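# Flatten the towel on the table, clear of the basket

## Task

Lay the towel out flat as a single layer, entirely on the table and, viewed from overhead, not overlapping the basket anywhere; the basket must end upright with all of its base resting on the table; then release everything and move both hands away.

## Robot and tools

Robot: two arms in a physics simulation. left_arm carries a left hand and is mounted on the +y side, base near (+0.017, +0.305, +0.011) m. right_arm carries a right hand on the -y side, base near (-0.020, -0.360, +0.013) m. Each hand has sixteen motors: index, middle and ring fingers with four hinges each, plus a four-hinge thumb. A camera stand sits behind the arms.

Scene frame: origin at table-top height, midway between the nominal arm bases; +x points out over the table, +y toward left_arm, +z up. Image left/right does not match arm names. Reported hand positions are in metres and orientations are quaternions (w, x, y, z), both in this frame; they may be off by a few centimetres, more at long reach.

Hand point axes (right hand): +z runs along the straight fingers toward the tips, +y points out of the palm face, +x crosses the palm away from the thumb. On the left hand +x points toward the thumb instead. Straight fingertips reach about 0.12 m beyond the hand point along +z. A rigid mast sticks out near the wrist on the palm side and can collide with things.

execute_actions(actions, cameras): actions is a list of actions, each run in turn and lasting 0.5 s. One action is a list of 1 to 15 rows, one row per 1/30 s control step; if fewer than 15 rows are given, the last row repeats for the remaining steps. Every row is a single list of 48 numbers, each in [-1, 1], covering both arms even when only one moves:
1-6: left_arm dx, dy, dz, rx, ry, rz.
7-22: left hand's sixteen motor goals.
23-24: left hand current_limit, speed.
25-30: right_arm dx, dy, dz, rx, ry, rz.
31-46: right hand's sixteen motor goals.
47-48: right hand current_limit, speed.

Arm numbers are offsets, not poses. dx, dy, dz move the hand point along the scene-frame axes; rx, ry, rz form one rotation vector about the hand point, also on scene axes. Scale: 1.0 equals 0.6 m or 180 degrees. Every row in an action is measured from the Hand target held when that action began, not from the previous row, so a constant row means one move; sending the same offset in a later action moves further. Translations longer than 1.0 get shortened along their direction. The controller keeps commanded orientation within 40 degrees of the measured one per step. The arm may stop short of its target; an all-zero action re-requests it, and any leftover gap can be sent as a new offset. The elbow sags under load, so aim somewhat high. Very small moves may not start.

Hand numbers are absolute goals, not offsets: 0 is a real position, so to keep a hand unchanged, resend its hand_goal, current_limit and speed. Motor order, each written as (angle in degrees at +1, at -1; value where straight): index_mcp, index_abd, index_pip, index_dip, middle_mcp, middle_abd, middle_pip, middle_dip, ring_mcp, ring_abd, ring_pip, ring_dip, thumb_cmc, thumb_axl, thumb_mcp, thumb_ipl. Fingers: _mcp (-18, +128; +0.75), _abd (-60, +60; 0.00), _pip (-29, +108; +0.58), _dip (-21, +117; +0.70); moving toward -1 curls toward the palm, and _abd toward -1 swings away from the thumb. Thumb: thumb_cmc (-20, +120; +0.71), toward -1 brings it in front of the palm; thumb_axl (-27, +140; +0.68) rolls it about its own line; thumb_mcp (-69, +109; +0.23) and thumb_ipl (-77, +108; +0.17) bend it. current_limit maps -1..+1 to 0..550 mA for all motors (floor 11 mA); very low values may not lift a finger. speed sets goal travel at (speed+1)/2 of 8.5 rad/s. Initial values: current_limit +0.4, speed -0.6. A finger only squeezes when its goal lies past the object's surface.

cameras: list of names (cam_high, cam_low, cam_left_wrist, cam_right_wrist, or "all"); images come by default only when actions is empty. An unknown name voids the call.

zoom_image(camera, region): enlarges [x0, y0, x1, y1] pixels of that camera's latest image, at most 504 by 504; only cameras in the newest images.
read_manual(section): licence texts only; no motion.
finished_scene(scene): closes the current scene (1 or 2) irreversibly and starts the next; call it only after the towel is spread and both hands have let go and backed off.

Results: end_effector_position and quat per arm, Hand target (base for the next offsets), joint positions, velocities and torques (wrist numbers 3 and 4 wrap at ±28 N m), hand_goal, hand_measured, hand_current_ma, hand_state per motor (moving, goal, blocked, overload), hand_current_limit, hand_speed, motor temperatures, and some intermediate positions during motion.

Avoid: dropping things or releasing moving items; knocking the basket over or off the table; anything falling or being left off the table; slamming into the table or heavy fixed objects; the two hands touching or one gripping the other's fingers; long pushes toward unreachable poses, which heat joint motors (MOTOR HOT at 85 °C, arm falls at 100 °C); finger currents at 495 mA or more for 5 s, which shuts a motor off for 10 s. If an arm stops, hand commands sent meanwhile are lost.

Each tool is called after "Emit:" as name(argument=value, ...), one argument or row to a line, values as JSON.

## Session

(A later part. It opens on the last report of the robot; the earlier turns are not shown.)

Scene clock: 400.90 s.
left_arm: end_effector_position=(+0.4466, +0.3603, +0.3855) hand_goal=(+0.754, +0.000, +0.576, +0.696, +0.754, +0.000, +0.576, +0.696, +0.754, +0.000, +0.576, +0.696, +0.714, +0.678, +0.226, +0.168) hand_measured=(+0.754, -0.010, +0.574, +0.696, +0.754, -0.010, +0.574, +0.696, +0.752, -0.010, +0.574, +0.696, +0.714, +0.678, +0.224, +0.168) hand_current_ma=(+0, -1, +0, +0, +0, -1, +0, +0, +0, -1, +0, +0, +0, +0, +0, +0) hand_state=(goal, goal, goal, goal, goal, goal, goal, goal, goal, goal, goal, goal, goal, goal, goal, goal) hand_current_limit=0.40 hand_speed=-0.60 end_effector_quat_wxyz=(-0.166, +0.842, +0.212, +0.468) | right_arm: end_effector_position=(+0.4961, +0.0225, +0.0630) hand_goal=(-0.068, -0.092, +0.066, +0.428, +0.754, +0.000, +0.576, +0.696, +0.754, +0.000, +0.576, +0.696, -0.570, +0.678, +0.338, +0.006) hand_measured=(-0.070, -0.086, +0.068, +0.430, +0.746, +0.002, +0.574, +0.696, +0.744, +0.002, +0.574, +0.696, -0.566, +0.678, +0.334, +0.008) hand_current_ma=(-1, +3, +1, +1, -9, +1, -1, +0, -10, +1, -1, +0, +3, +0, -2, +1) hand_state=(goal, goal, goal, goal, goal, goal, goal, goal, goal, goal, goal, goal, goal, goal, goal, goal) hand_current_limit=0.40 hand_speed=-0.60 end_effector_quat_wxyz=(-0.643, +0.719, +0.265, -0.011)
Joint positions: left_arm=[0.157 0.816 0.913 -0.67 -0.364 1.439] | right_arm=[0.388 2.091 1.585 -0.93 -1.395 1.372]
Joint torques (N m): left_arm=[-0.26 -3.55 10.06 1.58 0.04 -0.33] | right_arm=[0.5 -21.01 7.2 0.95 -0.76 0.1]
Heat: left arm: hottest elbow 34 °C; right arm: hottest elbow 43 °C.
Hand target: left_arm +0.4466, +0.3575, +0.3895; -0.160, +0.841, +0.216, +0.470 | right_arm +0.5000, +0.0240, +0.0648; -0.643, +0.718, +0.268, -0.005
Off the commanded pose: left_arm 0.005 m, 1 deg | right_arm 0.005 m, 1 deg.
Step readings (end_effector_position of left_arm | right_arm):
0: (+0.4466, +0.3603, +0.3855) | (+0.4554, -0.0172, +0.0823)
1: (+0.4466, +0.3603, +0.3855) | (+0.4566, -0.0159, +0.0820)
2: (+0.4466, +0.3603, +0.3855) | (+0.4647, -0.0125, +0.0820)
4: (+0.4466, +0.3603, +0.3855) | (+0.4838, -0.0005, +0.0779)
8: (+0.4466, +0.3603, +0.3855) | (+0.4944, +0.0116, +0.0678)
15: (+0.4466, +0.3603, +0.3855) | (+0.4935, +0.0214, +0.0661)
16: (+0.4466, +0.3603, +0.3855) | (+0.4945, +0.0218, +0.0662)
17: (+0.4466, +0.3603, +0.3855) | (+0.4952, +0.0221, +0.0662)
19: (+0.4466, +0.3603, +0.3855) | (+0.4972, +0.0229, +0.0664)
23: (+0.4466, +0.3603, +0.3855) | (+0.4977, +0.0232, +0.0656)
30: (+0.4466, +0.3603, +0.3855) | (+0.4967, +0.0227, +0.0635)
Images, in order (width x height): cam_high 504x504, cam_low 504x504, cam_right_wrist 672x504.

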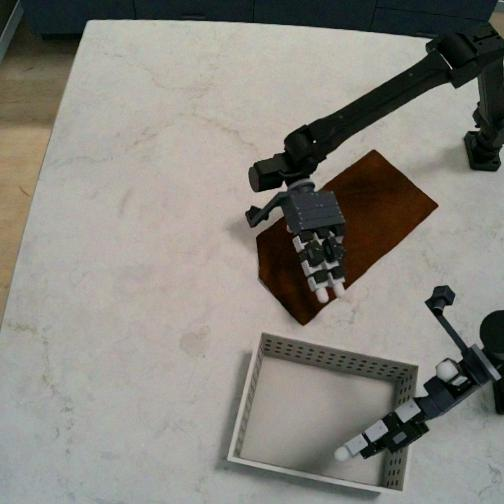

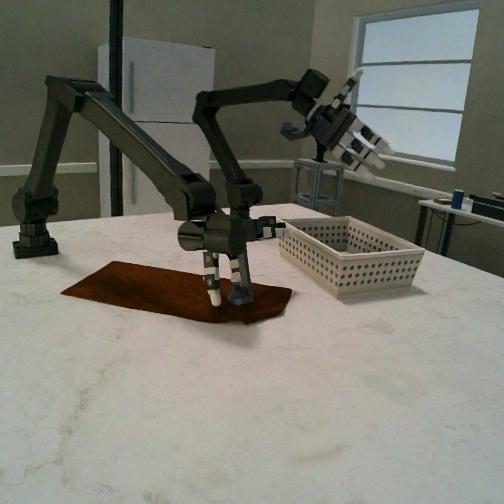

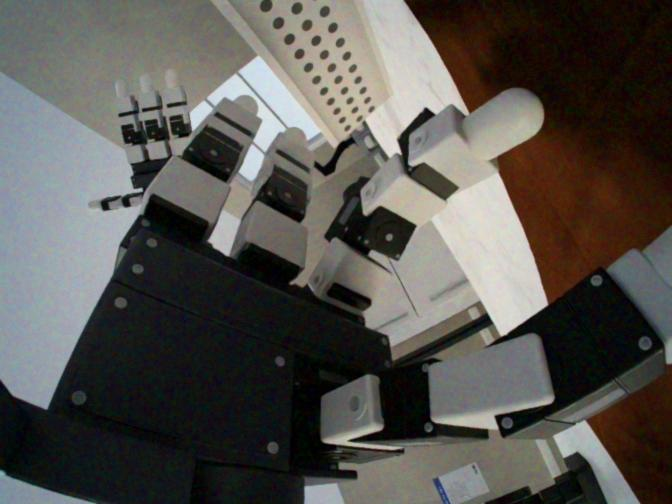

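Emit:
execute_actions(
  actions=[
    [[0,0,0,0,0,0,0.754,0,0.576,0.696,0.754,0,0.576,0.696,0.754,0,0.576,0.696,0.714,0.678,0.226,0.168,0.4,-0.6,0.002,0,-0.022,0,0,0,-0.0685,-0.093,0.0657,0.4276,0.754,0,0.576,0.696,0.754,0,0.576,0.696,-0.571,0.678,0.337,0.0054,0.4,-0.6]],
    [[0,0,0,0,0,0,0.754,0,0.576,0.696,0.754,0,0.576,0.696,0.754,0,0.576,0.696,0.714,0.678,0.226,0.168,0.4,-0.6,0,0,-0.01,0,0,0,-0.0685,-0.093,0.0657,0.4276,0.754,0,0.576,0.696,0.754,0,0.576,0.696,-0.571,0.678,0.337,0.0054,0.4,-0.6]],
  ],
  cameras=["cam_low"],
)

Emit:
zoom_image(
  camera="cam_low",
  region=[130, 230, 300, 340],
)

Scene clock: 407.40 s.
left_arm: end_effector_position=(+0.4466, +0.3603, +0.3855) hand_goal=(+0.754, +0.000, +0.576, +0.696, +0.754, +0.000, +0.576, +0.696, +0.754, +0.000, +0.576, +0.696, +0.714, +0.678, +0.226, +0.168) hand_measured=(+0.754, -0.010, +0.574, +0.696, +0.754, -0.010, +0.574, +0.696, +0.752, -0.010, +0.574, +0.696, +0.714, +0.678, +0.224, +0.168) hand_current_ma=(+0, -1, +0, +0, +0, -1, +0, +0, +0, -1, +0, +0, +0, +0, +0, +0) hand_state=(goal, goal, goal, goal, goal, goal, goal, goal, goal, goal, goal, goal, goal, goal, goal, goal) hand_current_limit=0.40 hand_speed=-0.60 end_effector_quat_wxyz=(-0.166, +0.842, +0.212, +0.468) | right_arm: end_effector_position=(+0.4987, +0.0236, +0.0591) hand_goal=(-0.068, -0.092, +0.066, +0.428, +0.754, +0.000, +0.576, +0.696, +0.754, +0.000, +0.576, +0.696, -0.570, +0.678, +0.338, +0.006) hand_measured=(-0.070, -0.086, +0.068, +0.430, +0.746, +0.002, +0.574, +0.696, +0.744, +0.002, +0.574, +0.696, -0.566, +0.678, +0.334, +0.008) hand_current_ma=(-1, +3, +1, +1, -9, +1, -1, +0, -10, +1, -1, +0, +3, +0, -2, +1) hand_state=(goal, goal, goal, goal, goal, goal, goal, goal, goal, goal, goal, goal, goal, goal, goal, goal) hand_current_limit=0.40 hand_speed=-0.60 end_effector_quat_wxyz=(-0.643, +0.716, +0.272, -0.002)
Joint positions: left_arm=[0.157 0.816 0.913 -0.67 -0.364 1.439] | right_arm=[0.388 2.093 1.574 -0.893 -1.395 1.372]
Joint torques (N m): left_arm=[-0.26 -3.55 10.06 1.58 0.04 -0.33] | right_arm=[0.32 -18.78 7.2 1.03 -0.72 0.07]
Heat: left arm: hottest elbow 34 °C; right arm: hottest elbow 42 °C.
Hand target: left_arm +0.4466, +0.3575, +0.3895; -0.160, +0.841, +0.216, +0.470 | right_arm +0.5012, +0.0240, +0.0456; -0.643, +0.718, +0.268, -0.005
Off the commanded pose: left_arm 0.005 m, 1 deg | right_arm 0.014 m, 1 deg.
Step readings (end_effector_position of left_arm | right_arm):
0: (+0.4466, +0.3603, +0.3855) | (+0.4961, +0.0225, +0.0630)
1: (+0.4466, +0.3603, +0.3855) | (+0.4966, +0.0227, +0.0631)
2: (+0.4466, +0.3603, +0.3855) | (+0.4974, +0.0231, +0.0627)
4: (+0.4466, +0.3603, +0.3855) | (+0.4980, +0.0233, +0.0618)
8: (+0.4466, +0.3603, +0.3855) | (+0.4982, +0.0234, +0.0614)
15: (+0.4466, +0.3603, +0.3855) | (+0.4982, +0.0234, +0.0614)
16: (+0.4466, +0.3603, +0.3855) | (+0.4980, +0.0233, +0.0608)
17: (+0.4466, +0.3603, +0.3855) | (+0.4988, +0.0236, +0.0610)
19: (+0.4466, +0.3603, +0.3855) | (+0.4988, +0.0236, +0.0605)
23: (+0.4466, +0.3603, +0.3855) | (+0.4984, +0.0235, +0.0590)
30: (+0.4466, +0.3603, +0.3855) | (+0.4987, +0.0236, +0.0591)
Images, in order (width x height): cam_low 504x504.

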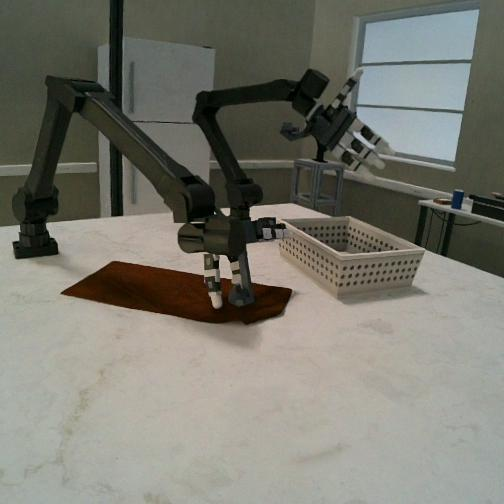

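Scaled by 2.965 from the camera's 504x504 image, which has a finer 720x720 frame.

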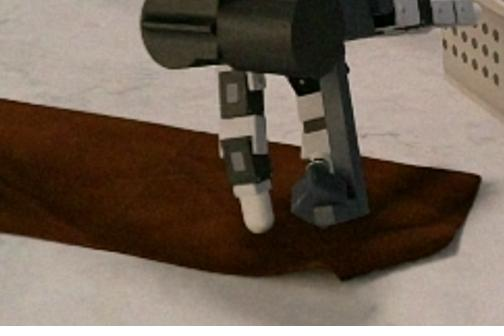

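Emit:
execute_actions(
  actions=[
    [[0,0,0,0,0,0,0.754,0,0.576,0.696,0.754,0,0.576,0.696,0.754,0,0.576,0.696,0.714,0.678,0.226,0.168,0.4,-0.6,0,0,-0.02,0,0,0,-0.0685,-0.093,0.0657,0.4276,0.754,0,0.576,0.696,0.754,0,0.576,0.696,-0.571,0.678,0.337,0.0054,0.4,-0.6]],
  ],
  cameras=["cam_low"],
)

Emit:
zoom_image(
  camera="cam_low",
  region=[130, 230, 300, 340],
)

Scene clock: 411.63 s.
left_arm: end_effector_position=(+0.4466, +0.3603, +0.3855) hand_goal=(+0.754, +0.000, +0.576, +0.696, +0.754, +0.000, +0.576, +0.696, +0.754, +0.000, +0.576, +0.696, +0.714, +0.678, +0.226, +0.168) hand_measured=(+0.754, -0.010, +0.574, +0.696, +0.754, -0.010, +0.574, +0.696, +0.752, -0.010, +0.574, +0.696, +0.714, +0.678, +0.224, +0.168) hand_current_ma=(+0, -1, +0, +0, +0, -1, +0, +0, +0, -1, +0, +0, +0, +0, +0, +0) hand_state=(goal, goal, goal, goal, goal, goal, goal, goal, goal, goal, goal, goal, goal, goal, goal, goal) hand_current_limit=0.40 hand_speed=-0.60 end_effector_quat_wxyz=(-0.166, +0.842, +0.212, +0.468) | right_arm: end_effector_position=(+0.4977, +0.0242, +0.0467) hand_goal=(-0.068, -0.092, +0.066, +0.428, +0.754, +0.000, +0.576, +0.696, +0.754, +0.000, +0.576, +0.696, -0.570, +0.678, +0.338, +0.006) hand_measured=(-0.068, -0.098, +0.064, +0.426, +0.746, +0.002, +0.574, +0.696, +0.744, +0.002, +0.574, +0.696, -0.566, +0.678, +0.334, +0.008) hand_current_ma=(+0, -3, -2, -1, -9, +1, -1, +0, -10, +1, -1, +0, +3, +0, -2, +1) hand_state=(goal, goal, goal, goal, goal, goal, goal, goal, goal, goal, goal, goal, goal, goal, goal, goal) hand_current_limit=0.40 hand_speed=-0.60 end_effector_quat_wxyz=(-0.643, +0.716, +0.272, -0.004)
Joint positions: left_arm=[0.157 0.816 0.913 -0.67 -0.364 1.439] | right_arm=[0.39 2.11 1.566 -0.871 -1.395 1.372]
Joint torques (N m): left_arm=[-0.26 -3.6 10.06 1.59 0.04 -0.34] | right_arm=[0.5 -18.78 7.15 1.03 -0.74 0.07]
Heat: left arm: hottest elbow 34 °C; right arm: hottest elbow 42 °C.
Hand target: left_arm +0.4466, +0.3575, +0.3895; -0.160, +0.841, +0.216, +0.470 | right_arm +0.5012, +0.0240, +0.0336; -0.643, +0.718, +0.268, -0.005
Off the commanded pose: left_arm 0.005 m, 1 deg | right_arm 0.014 m, 1 deg.
Step readings (end_effector_position of left_arm | right_arm):
0: (+0.4466, +0.3603, +0.3855) | (+0.4987, +0.0236, +0.0591)
1: (+0.4466, +0.3603, +0.3855) | (+0.4987, +0.0236, +0.0586)
2: (+0.4466, +0.3603, +0.3855) | (+0.4996, +0.0240, +0.0578)
4: (+0.4466, +0.3603, +0.3855) | (+0.4995, +0.0239, +0.0542)
8: (+0.4466, +0.3603, +0.3855) | (+0.4984, +0.0235, +0.0476)
15: (+0.4466, +0.3603, +0.3855) | (+0.4977, +0.0242, +0.0467)
Images, in order (width x height): cam_low 504x504.

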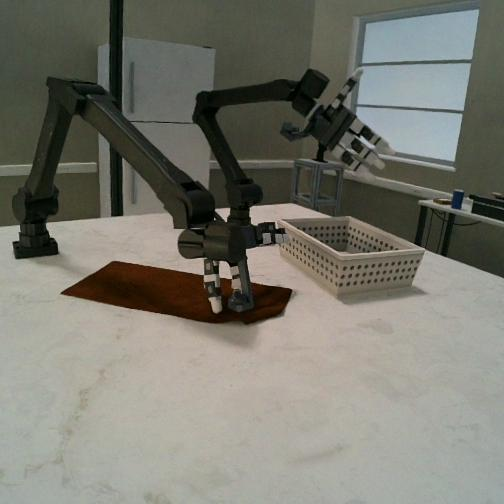

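Scaled by 2.965 from the camera's 504x504 image, which has a finer 720x720 frame.

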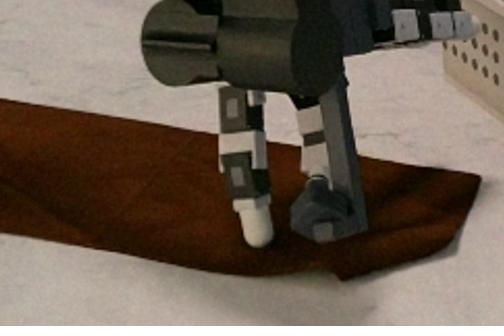

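Emit:
execute_actions(
  actions=[
    [[0,0,0,0,0,0,0.754,0,0.576,0.696,0.754,0,0.576,0.696,0.754,0,0.576,0.696,0.714,0.678,0.226,0.168,0.4,-0.6,0,0,-0.004,0,0,0,-0.24,-0.093,0.18,0.4276,0.754,0,0.576,0.696,0.754,0,0.576,0.696,-0.571,0.678,0.22,0.0054,0.3,-0.85]],
    [[0,0,0,0,0,0,0.754,0,0.576,0.696,0.754,0,0.576,0.696,0.754,0,0.576,0.696,0.714,0.678,0.226,0.168,0.4,-0.6,0,0,0,0,0,0,-0.4,-0.093,0.3,0.4276,0.754,0,0.576,0.696,0.754,0,0.576,0.696,-0.571,0.678,0.11,0.0054,0.3,-0.85]],
    [[0,0,0,0,0,0,0.754,0,0.576,0.696,0.754,0,0.576,0.696,0.754,0,0.576,0.696,0.714,0.678,0.226,0.168,0.4,-0.6,0,0,0,0,0,0,-0.52,-0.093,0.3,0.4276,0.754,0,0.576,0.696,0.754,0,0.576,0.696,-0.571,0.678,0.03,0.0054,0.3,-0.85]],
  ],
  cameras=["cam_low", "cam_high", "cam_right_wrist"],
)

Emit:
zoom_image(
  camera="cam_low",
  region=[130, 230, 300, 340],
)

Scene clock: 420.57 s.
left_arm: end_effector_position=(+0.4466, +0.3603, +0.3855) hand_goal=(+0.754, +0.000, +0.576, +0.696, +0.754, +0.000, +0.576, +0.696, +0.754, +0.000, +0.576, +0.696, +0.714, +0.678, +0.226, +0.168) hand_measured=(+0.754, -0.010, +0.574, +0.696, +0.754, -0.010, +0.574, +0.696, +0.752, -0.010, +0.574, +0.696, +0.714, +0.678, +0.224, +0.168) hand_current_ma=(+0, -1, +0, +0, +0, -1, +0, +0, +0, -1, +0, +0, +0, +0, +0, +0) hand_state=(goal, goal, goal, goal, goal, goal, goal, goal, goal, goal, goal, goal, goal, goal, goal, goal) hand_current_limit=0.40 hand_speed=-0.60 end_effector_quat_wxyz=(-0.166, +0.842, +0.212, +0.468) | right_arm: end_effector_position=(+0.4970, +0.0274, +0.0474) hand_goal=(-0.520, -0.092, +0.300, +0.428, +0.754, +0.000, +0.576, +0.696, +0.754, +0.000, +0.576, +0.696, -0.570, +0.678, +0.030, +0.006) hand_measured=(-0.416, -0.092, +0.318, +0.434, +0.746, +0.002, +0.574, +0.696, +0.744, +0.002, +0.574, +0.696, -0.568, +0.678, +0.100, +0.020) hand_current_ma=(+318, +0, +23, +4, -9, +1, -1, +0, -10, +1, -1, +0, +2, +0, +238, +26) hand_state=(blocked, goal, goal, goal, goal, goal, goal, goal, goal, goal, goal, goal, goal, goal, blocked, goal) hand_current_limit=0.30 hand_speed=-0.85 end_effector_quat_wxyz=(-0.645, +0.714, +0.274, -0.004)
Joint positions: left_arm=[0.157 0.816 0.913 -0.67 -0.364 1.439] | right_arm=[0.394 2.11 1.566 -0.861 -1.398 1.379]
Joint torques (N m): left_arm=[-0.32 -3.55 10.06 1.59 0.04 -0.34] | right_arm=[0.03 -18.78 6.94 1.05 -0.65 0]
Heat: left arm: hottest elbow 34 °C; right arm: hottest elbow 42 °C.
Hand target: left_arm +0.4466, +0.3575, +0.3895; -0.160, +0.841, +0.216, +0.470 | right_arm +0.5012, +0.0240, +0.0312; -0.643, +0.718, +0.268, -0.005
Off the commanded pose: left_arm 0.005 m, 1 deg | right_arm 0.017 m, 1 deg.
Step readings (end_effector_position of left_arm | right_arm):
0: (+0.4466, +0.3603, +0.3855) | (+0.4977, +0.0242, +0.0467)
1: (+0.4466, +0.3603, +0.3855) | (+0.4980, +0.0243, +0.0467)
2: (+0.4466, +0.3603, +0.3855) | (+0.4978, +0.0243, +0.0467)
4: (+0.4466, +0.3603, +0.3855) | (+0.4975, +0.0245, +0.0472)
8: (+0.4466, +0.3603, +0.3855) | (+0.4962, +0.0256, +0.0479)
15: (+0.4466, +0.3603, +0.3855) | (+0.4961, +0.0276, +0.0480)
16: (+0.4466, +0.3603, +0.3855) | (+0.4961, +0.0276, +0.0480)
17: (+0.4466, +0.3603, +0.3855) | (+0.4961, +0.0276, +0.0480)
19: (+0.4466, +0.3603, +0.3855) | (+0.4961, +0.0276, +0.0480)
23: (+0.4466, +0.3603, +0.3855) | (+0.4964, +0.0278, +0.0480)
30: (+0.4466, +0.3603, +0.3855) | (+0.4970, +0.0274, +0.0474)
31: (+0.4466, +0.3603, +0.3855) | (+0.4970, +0.0274, +0.0474)
32: (+0.4466, +0.3603, +0.3855) | (+0.4970, +0.0274, +0.0474)
34: (+0.4466, +0.3603, +0.3855) | (+0.4970, +0.0274, +0.0474)
38: (+0.4466, +0.3603, +0.3855) | (+0.4970, +0.0274, +0.0474)
45: (+0.4466, +0.3603, +0.3855) | (+0.4970, +0.0274, +0.0474)
Images, in order (width x height): cam_high 504x504, cam_low 504x504, cam_right_wrist 672x504.

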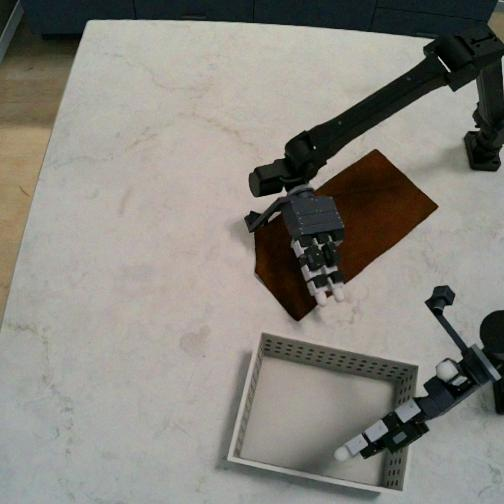

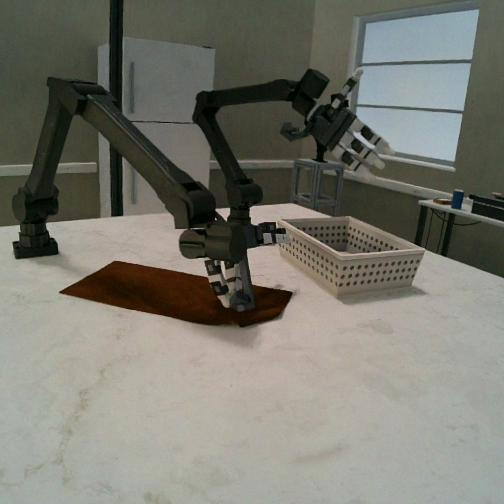

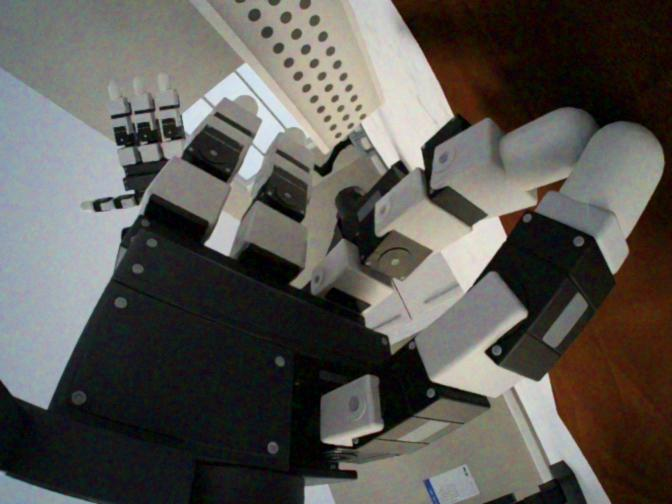

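Scaled by 2.965 from the camera's 504x504 image, which has a finer 720x720 frame.

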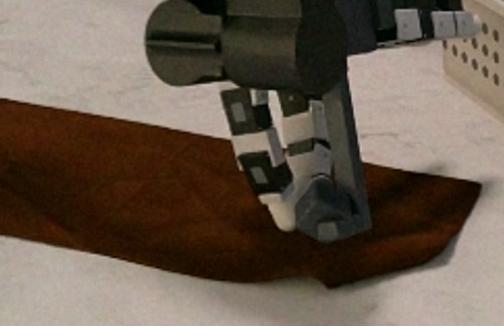

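Emit:
zoom_image(
  camera="cam_right_wrist",
  region=[440, 60, 672, 300],
)

Scaled by 2.100 from the camera's 672x504 image, which has a finer 960x720 frame.

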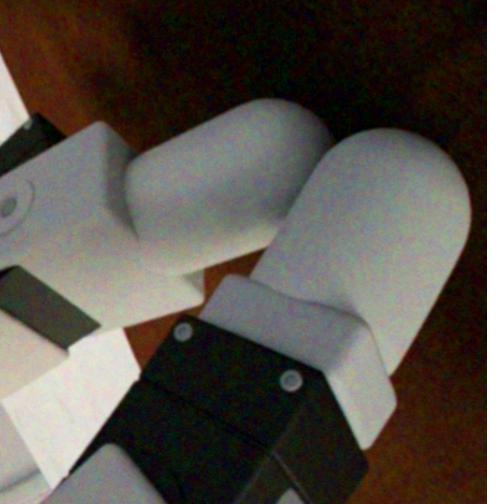

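Emit:
execute_actions(
  actions=[
    [[0,0,0,0,0,0,0.754,0,0.576,0.696,0.754,0,0.576,0.696,0.754,0,0.576,0.696,0.714,0.678,0.226,0.168,0.4,-0.6,0,0.0,0.06,0,0,0,-0.52,-0.093,0.3,0.4276,0.754,0,0.576,0.696,0.754,0,0.576,0.696,-0.571,0.678,0.03,0.0054,0.3,-0.7]],
    [[0,0,0,0,0,0,0.754,0,0.576,0.696,0.754,0,0.576,0.696,0.754,0,0.576,0.696,0.714,0.678,0.226,0.168,0.4,-0.6,0.0,0.0,0,0,0,0,-0.0685,-0.093,0.0657,0.4276,0.754,0,0.576,0.696,0.754,0,0.576,0.696,-0.571,0.678,0.337,0.0054,0.3,-0.6]],
    [[0,0,0,0,0,0,0.754,0,0.576,0.696,0.754,0,0.576,0.696,0.754,0,0.576,0.696,0.714,0.678,0.226,0.168,0.4,-0.6,-0.005,0.0,-0.06,0,0,0,-0.0685,-0.093,0.0657,0.4276,0.754,0,0.576,0.696,0.754,0,0.576,0.696,-0.571,0.678,0.337,0.0054,0.3,-0.6]],
    [[0,0,0,0,0,0,0.754,0,0.576,0.696,0.754,0,0.576,0.696,0.754,0,0.576,0.696,0.714,0.678,0.226,0.168,0.4,-0.6,0,0.0,-0.03,0,0,0,-0.0685,-0.093,0.0657,0.4276,0.754,0,0.576,0.696,0.754,0,0.576,0.696,-0.571,0.678,0.337,0.0054,0.3,-0.6]],
  ],
  cameras=["cam_low", "cam_high"],
)

Scene clock: 439.00 s.
left_arm: end_effector_position=(+0.4466, +0.3603, +0.3855) hand_goal=(+0.754, +0.000, +0.576, +0.696, +0.754, +0.000, +0.576, +0.696, +0.754, +0.000, +0.576, +0.696, +0.714, +0.678, +0.226, +0.168) hand_measured=(+0.754, -0.010, +0.574, +0.696, +0.754, -0.010, +0.574, +0.696, +0.752, -0.010, +0.574, +0.696, +0.714, +0.678, +0.224, +0.168) hand_current_ma=(+0, -1, +0, +0, +0, -1, +0, +0, +0, -1, +0, +0, +0, +0, +0, +0) hand_state=(goal, goal, goal, goal, goal, goal, goal, goal, goal, goal, goal, goal, goal, goal, goal, goal) hand_current_limit=0.40 hand_speed=-0.60 end_effector_quat_wxyz=(-0.166, +0.842, +0.212, +0.468) | right_arm: end_effector_position=(+0.4944, +0.0271, +0.0458) hand_goal=(-0.068, -0.092, +0.066, +0.428, +0.754, +0.000, +0.576, +0.696, +0.754, +0.000, +0.576, +0.696, -0.570, +0.678, +0.338, +0.006) hand_measured=(-0.072, -0.088, +0.050, +0.416, +0.746, +0.002, +0.574, +0.696, +0.744, +0.002, +0.574, +0.696, -0.568, +0.678, +0.340, +0.008) hand_current_ma=(-3, +2, -19, -13, -9, +1, -1, +0, -10, +1, -1, +0, +1, +0, +1, +1) hand_state=(goal, goal, goal, goal, goal, goal, goal, goal, goal, goal, goal, goal, goal, goal, goal, goal) hand_current_limit=0.30 hand_speed=-0.60 end_effector_quat_wxyz=(-0.647, +0.713, +0.271, -0.005)
Joint positions: left_arm=[0.157 0.816 0.913 -0.67 -0.364 1.439] | right_arm=[0.394 2.105 1.549 -0.83 -1.405 1.402]
Joint torques (N m): left_arm=[-0.32 -3.55 10.06 1.58 0.04 -0.33] | right_arm=[0.15 -16.73 6.42 1.61 -0.43 -0.19]
Heat: left arm: hottest elbow 34 °C; right arm: hottest elbow 42 °C.
Hand target: left_arm +0.4466, +0.3575, +0.3895; -0.160, +0.841, +0.216, +0.470 | right_arm +0.4982, +0.0240, +0.0132; -0.643, +0.718, +0.268, -0.005
Off the commanded pose: left_arm 0.005 m, 1 deg | right_arm 0.033 m, 1 deg.
Step readings (end_effector_position of left_arm | right_arm):
0: (+0.4466, +0.3603, +0.3855) | (+0.4970, +0.0274, +0.0474)
1: (+0.4466, +0.3603, +0.3855) | (+0.4960, +0.0270, +0.0472)
2: (+0.4466, +0.3603, +0.3855) | (+0.4951, +0.0266, +0.0480)
4: (+0.4466, +0.3603, +0.3855) | (+0.4932, +0.0257, +0.0485)
8: (+0.4466, +0.3603, +0.3855) | (+0.4917, +0.0250, +0.0492)
15: (+0.4466, +0.3603, +0.3855) | (+0.4912, +0.0248, +0.0491)
16: (+0.4466, +0.3603, +0.3855) | (+0.4912, +0.0248, +0.0491)
17: (+0.4466, +0.3603, +0.3855) | (+0.4912, +0.0248, +0.0491)
19: (+0.4466, +0.3603, +0.3855) | (+0.4912, +0.0248, +0.0491)
23: (+0.4466, +0.3603, +0.3855) | (+0.4909, +0.0247, +0.0491)
30: (+0.4466, +0.3603, +0.3855) | (+0.4909, +0.0247, +0.0491)
31: (+0.4466, +0.3603, +0.3855) | (+0.4915, +0.0249, +0.0487)
32: (+0.4466, +0.3603, +0.3855) | (+0.4923, +0.0252, +0.0478)
34: (+0.4466, +0.3603, +0.3855) | (+0.4930, +0.0256, +0.0465)
38: (+0.4466, +0.3603, +0.3855) | (+0.4936, +0.0258, +0.0462)
45: (+0.4466, +0.3603, +0.3855) | (+0.4939, +0.0259, +0.0462)
46: (+0.4466, +0.3603, +0.3855) | (+0.4937, +0.0261, +0.0460)
47: (+0.4466, +0.3603, +0.3855) | (+0.4940, +0.0264, +0.0458)
49: (+0.4466, +0.3603, +0.3855) | (+0.4940, +0.0268, +0.0454)
53: (+0.4466, +0.3603, +0.3855) | (+0.4942, +0.0271, +0.0457)
60: (+0.4466, +0.3603, +0.3855) | (+0.4945, +0.0272, +0.0458)
Images, in order (width x height): cam_high 504x504, cam_low 504x504.

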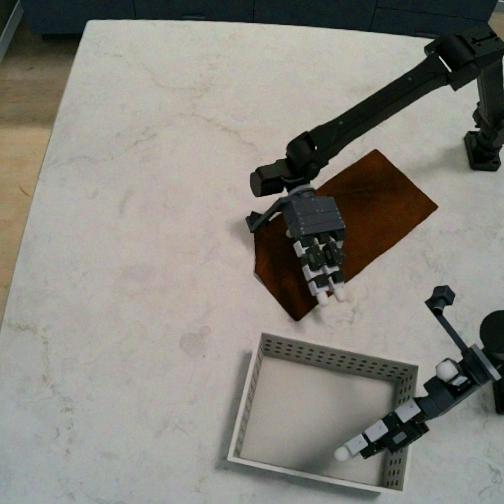

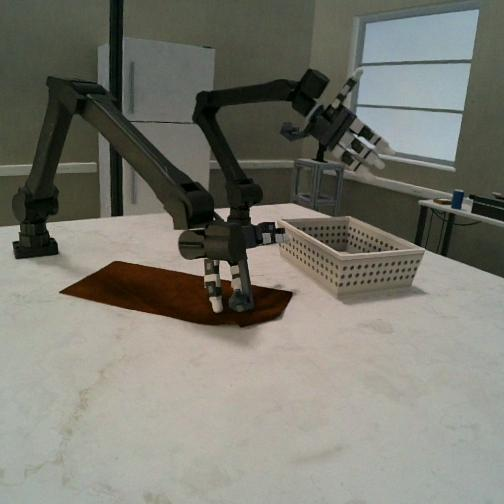

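Emit:
execute_actions(
  actions=[
    [[0,0,0,0,0,0,0.754,0,0.576,0.696,0.754,0,0.576,0.696,0.754,0,0.576,0.696,0.714,0.678,0.226,0.168,0.4,-0.6,0,0,-0.01,0,0,0,-0.15,-0.093,0.14,0.4276,0.754,0,0.576,0.696,0.754,0,0.576,0.696,-0.571,0.678,0.27,0.0054,0.5,-0.85]],
    [[0,0,0,0,0,0,0.754,0,0.576,0.696,0.754,0,0.576,0.696,0.754,0,0.576,0.696,0.714,0.678,0.226,0.168,0.4,-0.6,0,0,0,0,0,0,-0.25,-0.093,0.2,0.4276,0.754,0,0.576,0.696,0.754,0,0.576,0.696,-0.571,0.678,0.2,0.0054,0.5,-0.85]],
  ],
  cameras=["cam_low", "cam_high", "cam_right_wrist"],
)

Emit:
zoom_image(
  camera="cam_right_wrist",
  region=[400, 40, 672, 300],
)

Emit:
zoom_image(
  camera="cam_low",
  region=[130, 230, 300, 340],
)

Scene clock: 448.80 s.
left_arm: end_effector_position=(+0.4466, +0.3603, +0.3855) hand_goal=(+0.754, +0.000, +0.576, +0.696, +0.754, +0.000, +0.576, +0.696, +0.754, +0.000, +0.576, +0.696, +0.714, +0.678, +0.226, +0.168) hand_measured=(+0.754, -0.010, +0.574, +0.696, +0.754, -0.010, +0.574, +0.696, +0.752, -0.010, +0.574, +0.696, +0.714, +0.678, +0.224, +0.168) hand_current_ma=(+0, -1, +0, +0, +0, -1, +0, +0, +0, -1, +0, +0, +0, +0, +0, +0) hand_state=(goal, goal, goal, goal, goal, goal, goal, goal, goal, goal, goal, goal, goal, goal, goal, goal) hand_current_limit=0.40 hand_speed=-0.60 end_effector_quat_wxyz=(-0.166, +0.842, +0.212, +0.468) | right_arm: end_effector_position=(+0.4960, +0.0290, +0.0471) hand_goal=(-0.250, -0.092, +0.200, +0.428, +0.754, +0.000, +0.576, +0.696, +0.754, +0.000, +0.576, +0.696, -0.570, +0.678, +0.200, +0.006) hand_measured=(-0.200, -0.098, +0.196, +0.416, +0.746, +0.002, +0.574, +0.696, +0.744, +0.002, +0.574, +0.696, -0.576, +0.678, +0.234, +0.014) hand_current_ma=(+107, -3, -3, -13, -9, +1, -1, +0, -10, +1, -1, +0, -4, +0, +86, +10) hand_state=(blocked, goal, goal, goal, goal, goal, goal, goal, goal, goal, goal, goal, goal, goal, blocked, goal) hand_current_limit=0.50 hand_speed=-0.85 end_effector_quat_wxyz=(-0.651, +0.708, +0.275, +0.001)
Joint positions: left_arm=[0.157 0.816 0.913 -0.67 -0.364 1.439] | right_arm=[0.394 2.105 1.548 -0.813 -1.414 1.402]
Joint torques (N m): left_arm=[-0.32 -3.6 10.06 1.59 0.04 -0.33] | right_arm=[0.09 -16.09 6.19 1.44 -0.23 -0.18]
Heat: left arm: hottest elbow 34 °C; right arm: hottest elbow 42 °C.
Hand target: left_arm +0.4466, +0.3575, +0.3895; -0.160, +0.841, +0.216, +0.470 | right_arm +0.4982, +0.0240, +0.0072; -0.643, +0.718, +0.268, -0.005
Off the commanded pose: left_arm 0.005 m, 1 deg | right_arm 0.040 m, 2 deg.
Step readings (end_effector_position of left_arm | right_arm):
0: (+0.4466, +0.3603, +0.3855) | (+0.4944, +0.0271, +0.0458)
1: (+0.4466, +0.3603, +0.3855) | (+0.4941, +0.0270, +0.0453)
2: (+0.4466, +0.3603, +0.3855) | (+0.4942, +0.0273, +0.0455)
4: (+0.4466, +0.3603, +0.3855) | (+0.4944, +0.0275, +0.0458)
8: (+0.4466, +0.3603, +0.3855) | (+0.4951, +0.0280, +0.0462)
15: (+0.4466, +0.3603, +0.3855) | (+0.4953, +0.0281, +0.0462)
16: (+0.4466, +0.3603, +0.3855) | (+0.4953, +0.0281, +0.0462)
17: (+0.4466, +0.3603, +0.3855) | (+0.4952, +0.0283, +0.0465)
19: (+0.4466, +0.3603, +0.3855) | (+0.4949, +0.0287, +0.0472)
23: (+0.4466, +0.3603, +0.3855) | (+0.4957, +0.0290, +0.0473)
30: (+0.4466, +0.3603, +0.3855) | (+0.4960, +0.0290, +0.0471)
Images, in order (width x height): cam_high 504x504, cam_low 504x504, cam_right_wrist 672x504.

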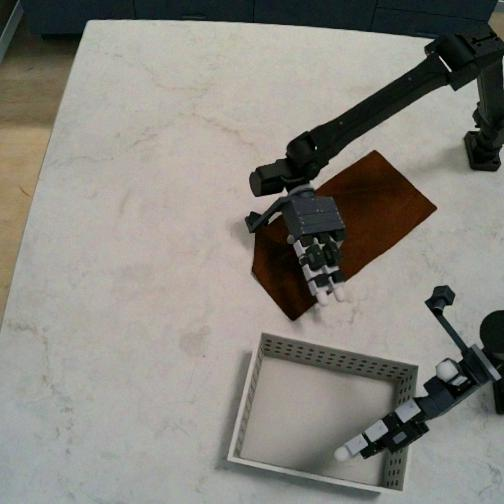

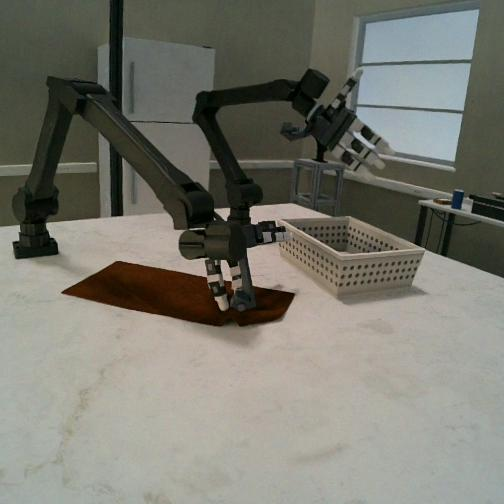

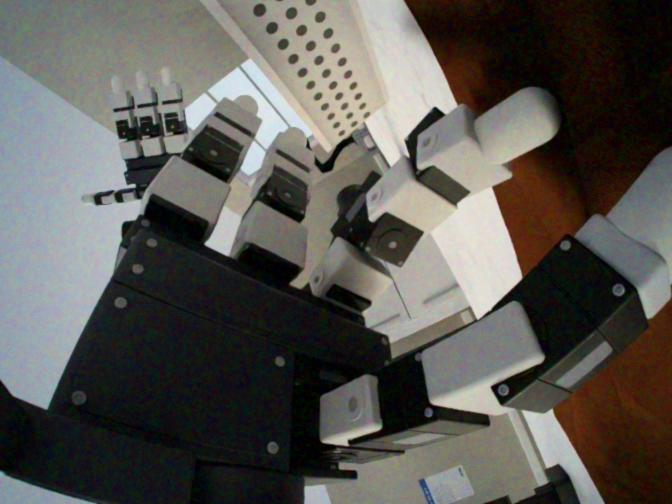

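Scaled by 1.853 from the camera's 672x504 image, which has a finer 960x720 frame.

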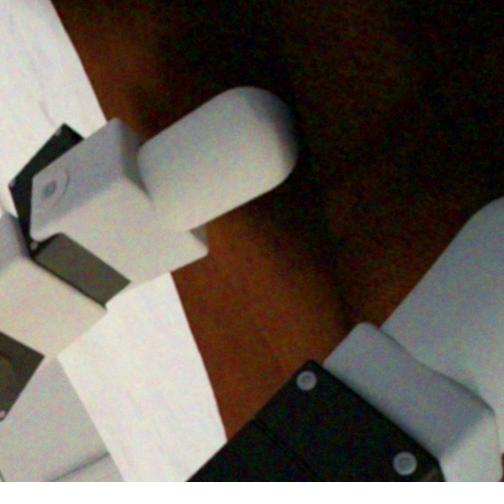

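Scaled by 2.965 from the camera's 504x504 image, which has a finer 720x720 frame.

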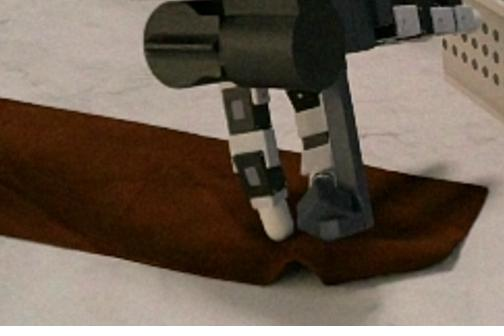

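Emit:
execute_actions(
  actions=[
    [[0,0,0,0,0,0,0.754,0,0.576,0.696,0.754,0,0.576,0.696,0.754,0,0.576,0.696,0.714,0.678,0.226,0.168,0.4,-0.6,0,0,-0.008,0,0,0,-0.38,-0.093,0.25,0.4276,0.754,0,0.576,0.696,0.754,0,0.576,0.696,-0.571,0.678,0.12,0.0054,0.5,-0.85]],
    [[0,0,0,0,0,0,0.754,0,0.576,0.696,0.754,0,0.576,0.696,0.754,0,0.576,0.696,0.714,0.678,0.226,0.168,0.4,-0.6,0,0,0,0,0,0,-0.55,-0.093,0.28,0.4276,0.754,0,0.576,0.696,0.754,0,0.576,0.696,-0.571,0.678,0.0,0.0054,0.5,-0.85]],
  ],
  cameras=["cam_low", "cam_high", "cam_right_wrist"],
)

Emit:
zoom_image(
  camera="cam_right_wrist",
  region=[400, 40, 672, 300],
)

Emit:
zoom_image(
  camera="cam_low",
  region=[130, 230, 300, 340],
)

Scene clock: 454.37 s.
left_arm: end_effector_position=(+0.4466, +0.3603, +0.3855) hand_goal=(+0.754, +0.000, +0.576, +0.696, +0.754, +0.000, +0.576, +0.696, +0.754, +0.000, +0.576, +0.696, +0.714, +0.678, +0.226, +0.168) hand_measured=(+0.754, -0.010, +0.574, +0.696, +0.754, -0.010, +0.574, +0.696, +0.752, -0.010, +0.574, +0.696, +0.714, +0.678, +0.224, +0.168) hand_current_ma=(+0, -1, +0, +0, +0, -1, +0, +0, +0, -1, +0, +0, +0, +0, +0, +0) hand_state=(goal, goal, goal, goal, goal, goal, goal, goal, goal, goal, goal, goal, goal, goal, goal, goal) hand_current_limit=0.40 hand_speed=-0.60 end_effector_quat_wxyz=(-0.166, +0.842, +0.212, +0.468) | right_arm: end_effector_position=(+0.5018, +0.0250, +0.0456) hand_goal=(-0.550, -0.092, +0.280, +0.428, +0.754, +0.000, +0.576, +0.696, +0.754, +0.000, +0.576, +0.696, -0.570, +0.678, +0.000, +0.006) hand_measured=(-0.384, -0.098, +0.302, +0.434, +0.744, +0.002, +0.574, +0.696, +0.744, +0.002, +0.574, +0.696, -0.576, +0.678, +0.110, +0.026) hand_current_ma=(+413, -4, +28, +4, -9, +1, -1, +0, -10, +1, -1, +0, -5, +0, +412, +38) hand_state=(blocked, goal, blocked, goal, goal, goal, goal, goal, goal, goal, goal, goal, goal, goal, blocked, goal) hand_current_limit=0.50 hand_speed=-0.85 end_effector_quat_wxyz=(-0.647, +0.710, +0.277, +0.009)
Joint positions: left_arm=[0.157 0.816 0.913 -0.67 -0.364 1.439] | right_arm=[0.387 2.105 1.546 -0.798 -1.405 1.402]
Joint torques (N m): left_arm=[-0.26 -3.55 10.04 1.58 0.03 -0.33] | right_arm=[-0.03 -15.68 6.01 1.25 -0.41 -0.17]
Heat: left arm: hottest elbow 34 °C; right arm: hottest elbow 41 °C.
Hand target: left_arm +0.4466, +0.3575, +0.3895; -0.160, +0.841, +0.216, +0.470 | right_arm +0.4982, +0.0240, +0.0024; -0.643, +0.718, +0.268, -0.005
Off the commanded pose: left_arm 0.005 m, 1 deg | right_arm 0.043 m, 2 deg.
Step readings (end_effector_position of left_arm | right_arm):
0: (+0.4466, +0.3603, +0.3855) | (+0.4960, +0.0290, +0.0471)
1: (+0.4466, +0.3603, +0.3855) | (+0.4963, +0.0291, +0.0472)
2: (+0.4466, +0.3603, +0.3855) | (+0.4965, +0.0294, +0.0474)
4: (+0.4466, +0.3603, +0.3855) | (+0.4970, +0.0296, +0.0475)
8: (+0.4466, +0.3603, +0.3855) | (+0.4991, +0.0295, +0.0466)
15: (+0.4466, +0.3603, +0.3855) | (+0.5012, +0.0258, +0.0456)
16: (+0.4466, +0.3603, +0.3855) | (+0.5012, +0.0258, +0.0456)
17: (+0.4466, +0.3603, +0.3855) | (+0.5012, +0.0258, +0.0456)
19: (+0.4466, +0.3603, +0.3855) | (+0.5012, +0.0258, +0.0456)
23: (+0.4466, +0.3603, +0.3855) | (+0.5012, +0.0258, +0.0456)
30: (+0.4466, +0.3603, +0.3855) | (+0.5018, +0.0250, +0.0456)
Images, in order (width x height): cam_high 504x504, cam_low 504x504, cam_right_wrist 672x504.

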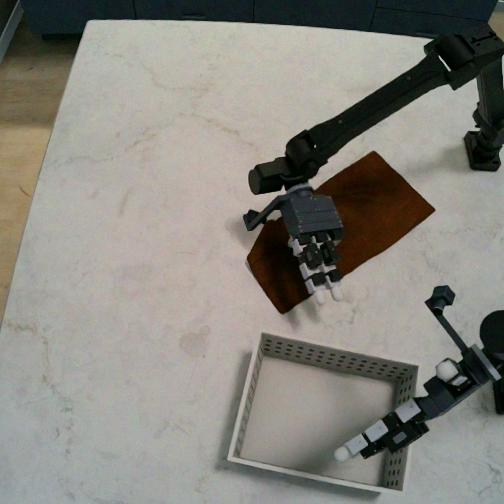

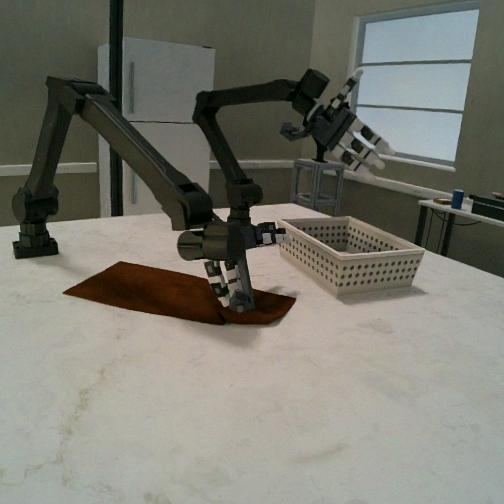

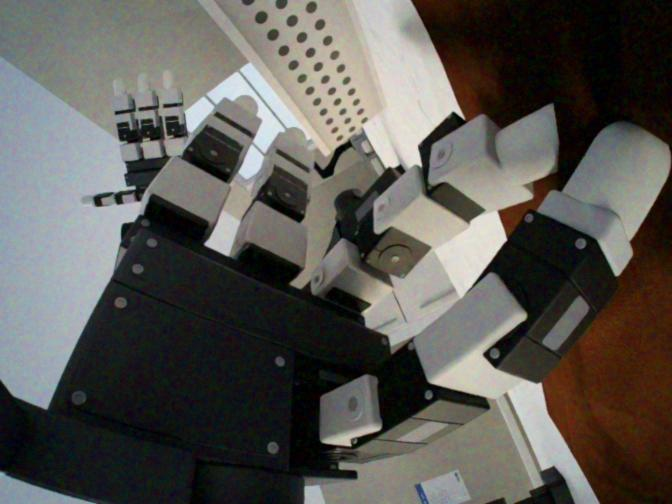

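Scaled by 1.853 from the camera's 672x504 image, which has a finer 960x720 frame.

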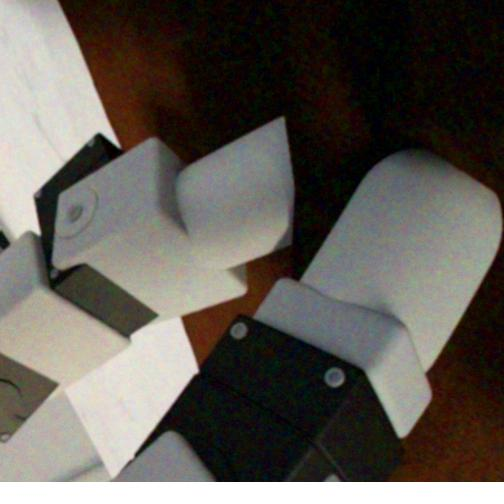

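Scaled by 2.965 from the camera's 504x504 image, which has a finer 720x720 frame.

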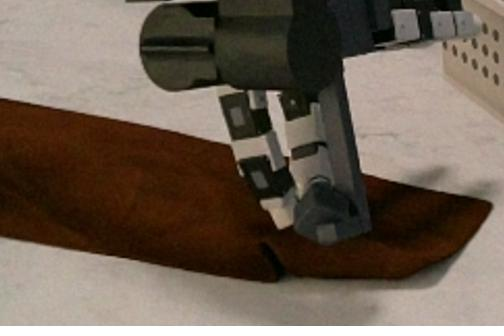

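Emit:
execute_actions(
  actions=[
    [[0,0,0,0,0,0,0.754,0,0.576,0.696,0.754,0,0.576,0.696,0.754,0,0.576,0.696,0.714,0.678,0.226,0.168,0.4,-0.6,0,0,0.09,0,0,0,-0.55,-0.093,0.28,0.4276,0.754,0,0.576,0.696,0.754,0,0.576,0.696,-0.571,0.678,0.0,0.0054,0.5,-0.85]],
    [[0,0,0,0,0,0,0.754,0,0.576,0.696,0.754,0,0.576,0.696,0.754,0,0.576,0.696,0.714,0.678,0.226,0.168,0.4,-0.6,0,0,0.08,0,0,0,-0.55,-0.093,0.28,0.4276,0.754,0,0.576,0.696,0.754,0,0.576,0.696,-0.571,0.678,0.0,0.0054,0.5,-0.85]],
    [[0,0,0,0,0,0,0.754,0,0.576,0.696,0.754,0,0.576,0.696,0.754,0,0.576,0.696,0.714,0.678,0.226,0.168,0.4,-0.6,0,0,0.05,0,0,0,-0.55,-0.093,0.28,0.4276,0.754,0,0.576,0.696,0.754,0,0.576,0.696,-0.571,0.678,0.0,0.0054,0.5,-0.85]],
  ],
  cameras=["cam_low", "cam_high", "cam_right_wrist"],
)

Emit:
zoom_image(
  camera="cam_low",
  region=[130, 200, 320, 340],
)

Scene clock: 464.60 s.
left_arm: end_effector_position=(+0.4466, +0.3603, +0.3855) hand_goal=(+0.754, +0.000, +0.576, +0.696, +0.754, +0.000, +0.576, +0.696, +0.754, +0.000, +0.576, +0.696, +0.714, +0.678, +0.226, +0.168) hand_measured=(+0.754, -0.010, +0.574, +0.696, +0.754, -0.010, +0.574, +0.696, +0.752, -0.010, +0.574, +0.696, +0.714, +0.678, +0.224, +0.168) hand_current_ma=(+0, -1, +0, +0, +0, -1, +0, +0, +0, -1, +0, +0, +0, +0, +0, +0) hand_state=(goal, goal, goal, goal, goal, goal, goal, goal, goal, goal, goal, goal, goal, goal, goal, goal) hand_current_limit=0.40 hand_speed=-0.60 end_effector_quat_wxyz=(-0.166, +0.842, +0.212, +0.468) | right_arm: end_effector_position=(+0.4847, +0.0166, +0.1093) hand_goal=(-0.550, -0.092, +0.280, +0.428, +0.754, +0.000, +0.576, +0.696, +0.754, +0.000, +0.576, +0.696, -0.570, +0.678, +0.000, +0.006) hand_measured=(-0.386, -0.090, +0.306, +0.438, +0.744, +0.002, +0.574, +0.696, +0.744, +0.002, +0.574, +0.696, -0.572, +0.678, +0.096, +0.028) hand_current_ma=(+413, +0, +36, +9, -9, +1, -1, +0, -11, +1, -1, +0, -1, +0, +378, +45) hand_state=(blocked, goal, blocked, goal, goal, goal, goal, goal, goal, goal, goal, goal, goal, goal, blocked, blocked) hand_current_limit=0.50 hand_speed=-0.85 end_effector_quat_wxyz=(-0.642, +0.725, +0.249, -0.024)
Joint positions: left_arm=[0.157 0.816 0.913 -0.67 -0.364 1.439] | right_arm=[0.387 2.013 1.589 -1.01 -1.394 1.418]
Joint torques (N m): left_arm=[-0.26 -3.6 10.04 1.58 0.04 -0.33] | right_arm=[-0.03 -21.3 10.71 -0.12 -0.76 -0.09]
Heat: left arm: hottest elbow 34 °C; right arm: hottest elbow 41 °C.
Hand target: left_arm +0.4466, +0.3575, +0.3895; -0.160, +0.841, +0.216, +0.470 | right_arm +0.4982, +0.0240, +0.1344; -0.643, +0.718, +0.268, -0.005
Off the commanded pose: left_arm 0.005 m, 1 deg | right_arm 0.030 m, 3 deg.
Step readings (end_effector_position of left_arm | right_arm):
0: (+0.4466, +0.3603, +0.3855) | (+0.5018, +0.0250, +0.0456)
1: (+0.4466, +0.3603, +0.3855) | (+0.5011, +0.0248, +0.0464)
2: (+0.4466, +0.3603, +0.3855) | (+0.5004, +0.0241, +0.0475)
4: (+0.4466, +0.3603, +0.3855) | (+0.4976, +0.0225, +0.0475)
8: (+0.4466, +0.3603, +0.3855) | (+0.4955, +0.0217, +0.0472)
15: (+0.4466, +0.3603, +0.3855) | (+0.4947, +0.0213, +0.0470)
16: (+0.4466, +0.3603, +0.3855) | (+0.4942, +0.0209, +0.0485)
17: (+0.4466, +0.3603, +0.3855) | (+0.4908, +0.0191, +0.0503)
19: (+0.4466, +0.3603, +0.3855) | (+0.4861, +0.0172, +0.0588)
23: (+0.4466, +0.3603, +0.3855) | (+0.4849, +0.0167, +0.0798)
30: (+0.4466, +0.3603, +0.3855) | (+0.4863, +0.0173, +0.0873)
31: (+0.4466, +0.3603, +0.3855) | (+0.4859, +0.0171, +0.0887)
32: (+0.4466, +0.3603, +0.3855) | (+0.4846, +0.0166, +0.0895)
34: (+0.4466, +0.3603, +0.3855) | (+0.4828, +0.0158, +0.0940)
38: (+0.4466, +0.3603, +0.3855) | (+0.4838, +0.0162, +0.1044)
45: (+0.4466, +0.3603, +0.3855) | (+0.4845, +0.0165, +0.1088)
Images, in order (width x height): cam_high 504x504, cam_low 504x504, cam_right_wrist 672x504.

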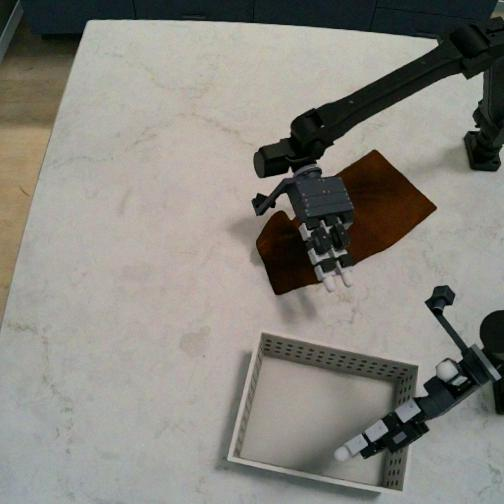

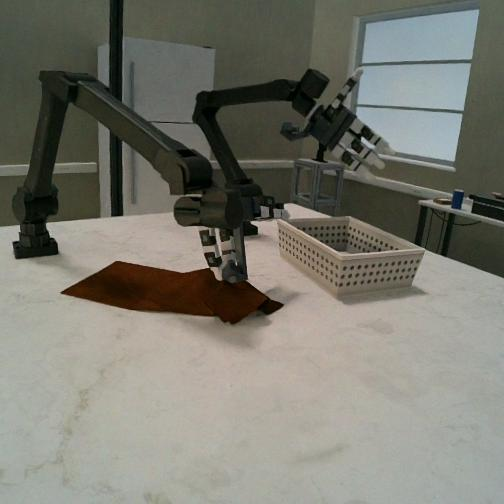

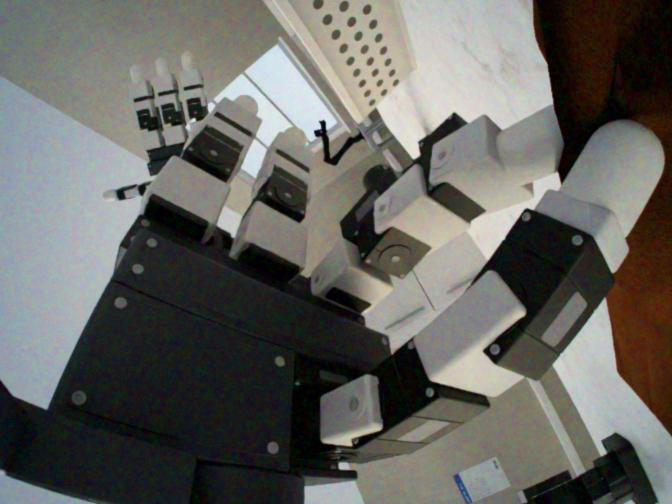

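Scaled by 2.653 from the camera's 504x504 image, which has a finer 720x720 frame.

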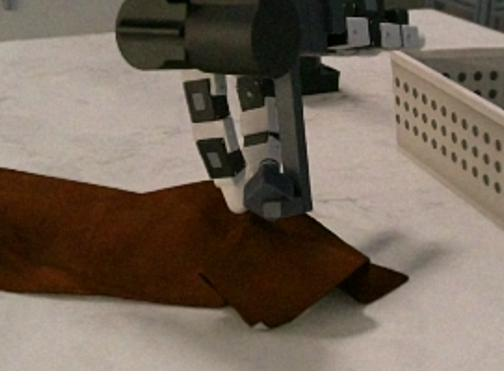

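Emit:
execute_actions(
  actions=[
    [[0,0,0,0,0,0,0.754,0,0.576,0.696,0.754,0,0.576,0.696,0.754,0,0.576,0.696,0.714,0.678,0.226,0.168,0.4,-0.6,0,0,0.08,0,0,0,-0.55,-0.093,0.28,0.4276,0.754,0,0.576,0.696,0.754,0,0.576,0.696,-0.571,0.678,0.0,0.0054,0.5,-0.85]],
    [[0,0,0,0,0,0,0.754,0,0.576,0.696,0.754,0,0.576,0.696,0.754,0,0.576,0.696,0.714,0.678,0.226,0.168,0.4,-0.6,0.02,0,0.08,0,0,0,-0.55,-0.093,0.28,0.4276,0.754,0,0.576,0.696,0.754,0,0.576,0.696,-0.571,0.678,0.0,0.0054,0.5,-0.85]],
  ],
  cameras=["cam_low", "cam_high", "cam_right_wrist"],
)

Emit:
zoom_image(
  camera="cam_low",
  region=[130, 200, 320, 340],
)

Scene clock: 469.63 s.
left_arm: end_effector_position=(+0.4466, +0.3603, +0.3855) hand_goal=(+0.754, +0.000, +0.576, +0.696, +0.754, +0.000, +0.576, +0.696, +0.754, +0.000, +0.576, +0.696, +0.714, +0.678, +0.226, +0.168) hand_measured=(+0.754, -0.010, +0.574, +0.696, +0.754, -0.010, +0.574, +0.696, +0.752, -0.010, +0.574, +0.696, +0.714, +0.678, +0.224, +0.168) hand_current_ma=(+0, -1, +0, +0, +0, -1, +0, +0, +0, -1, +0, +0, +0, +0, +0, +0) hand_state=(goal, goal, goal, goal, goal, goal, goal, goal, goal, goal, goal, goal, goal, goal, goal, goal) hand_current_limit=0.40 hand_speed=-0.60 end_effector_quat_wxyz=(-0.166, +0.842, +0.212, +0.468) | right_arm: end_effector_position=(+0.4952, +0.0206, +0.2156) hand_goal=(-0.550, -0.092, +0.280, +0.428, +0.754, +0.000, +0.576, +0.696, +0.754, +0.000, +0.576, +0.696, -0.570, +0.678, +0.000, +0.006) hand_measured=(-0.386, -0.088, +0.306, +0.438, +0.744, +0.002, +0.574, +0.696, +0.742, +0.002, +0.574, +0.696, -0.570, +0.678, +0.096, +0.028) hand_current_ma=(+412, +2, +36, +9, -10, +1, -1, +0, -12, +1, -1, +0, +0, +0, +377, +45) hand_state=(blocked, goal, blocked, goal, goal, goal, goal, goal, goal, goal, goal, goal, goal, goal, blocked, blocked) hand_current_limit=0.50 hand_speed=-0.85 end_effector_quat_wxyz=(-0.641, +0.725, +0.251, -0.024)
Joint positions: left_arm=[0.157 0.816 0.913 -0.67 -0.364 1.439] | right_arm=[0.387 1.961 1.799 -1.284 -1.391 1.402]
Joint torques (N m): left_arm=[-0.26 -3.55 10.04 1.58 0.04 -0.33] | right_arm=[-0.44 -19.19 11.58 -0.13 -0.9 -0.26]
Heat: left arm: hottest elbow 34 °C; right arm: hottest elbow 42 °C.
Hand target: left_arm +0.4466, +0.3575, +0.3895; -0.160, +0.841, +0.216, +0.470 | right_arm +0.5102, +0.0240, +0.2304; -0.643, +0.718, +0.268, -0.005
Off the commanded pose: left_arm 0.005 m, 1 deg | right_arm 0.021 m, 3 deg.
Step readings (end_effector_position of left_arm | right_arm):
0: (+0.4466, +0.3603, +0.3855) | (+0.4847, +0.0166, +0.1093)
1: (+0.4466, +0.3603, +0.3855) | (+0.4841, +0.0164, +0.1107)
2: (+0.4466, +0.3603, +0.3855) | (+0.4828, +0.0156, +0.1128)
4: (+0.4466, +0.3603, +0.3855) | (+0.4810, +0.0149, +0.1235)
8: (+0.4466, +0.3603, +0.3855) | (+0.4849, +0.0165, +0.1497)
15: (+0.4466, +0.3603, +0.3855) | (+0.4884, +0.0180, +0.1665)
16: (+0.4466, +0.3603, +0.3855) | (+0.4882, +0.0179, +0.1678)
17: (+0.4466, +0.3603, +0.3855) | (+0.4874, +0.0174, +0.1713)
19: (+0.4466, +0.3603, +0.3855) | (+0.4903, +0.0186, +0.1832)
23: (+0.4466, +0.3603, +0.3855) | (+0.4982, +0.0219, +0.2070)
30: (+0.4466, +0.3603, +0.3855) | (+0.4957, +0.0208, +0.2157)
Images, in order (width x height): cam_high 504x504, cam_low 504x504, cam_right_wrist 672x504.

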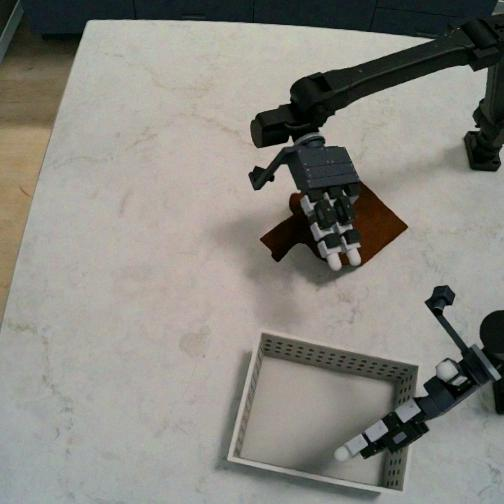

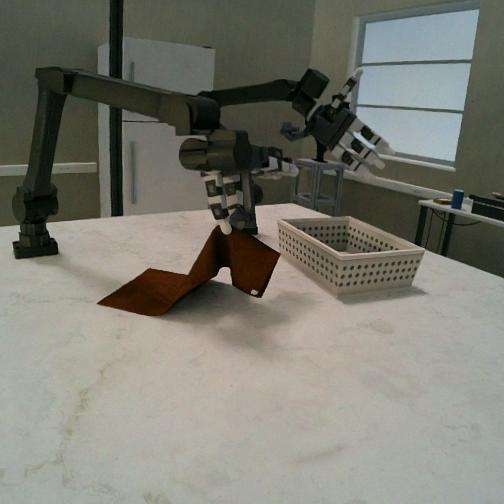

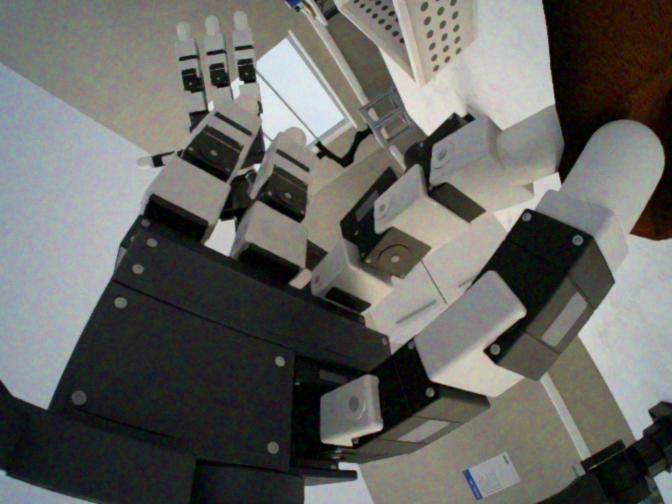

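Scaled by 2.653 from the camera's 504x504 image, which has a finer 720x720 frame.

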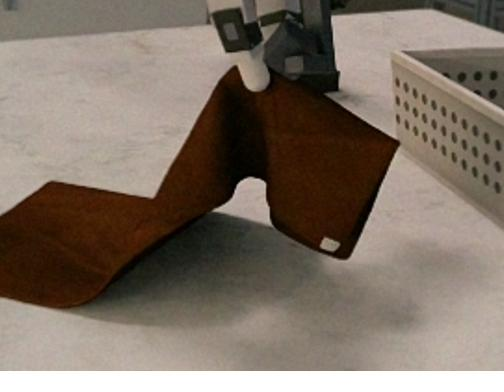

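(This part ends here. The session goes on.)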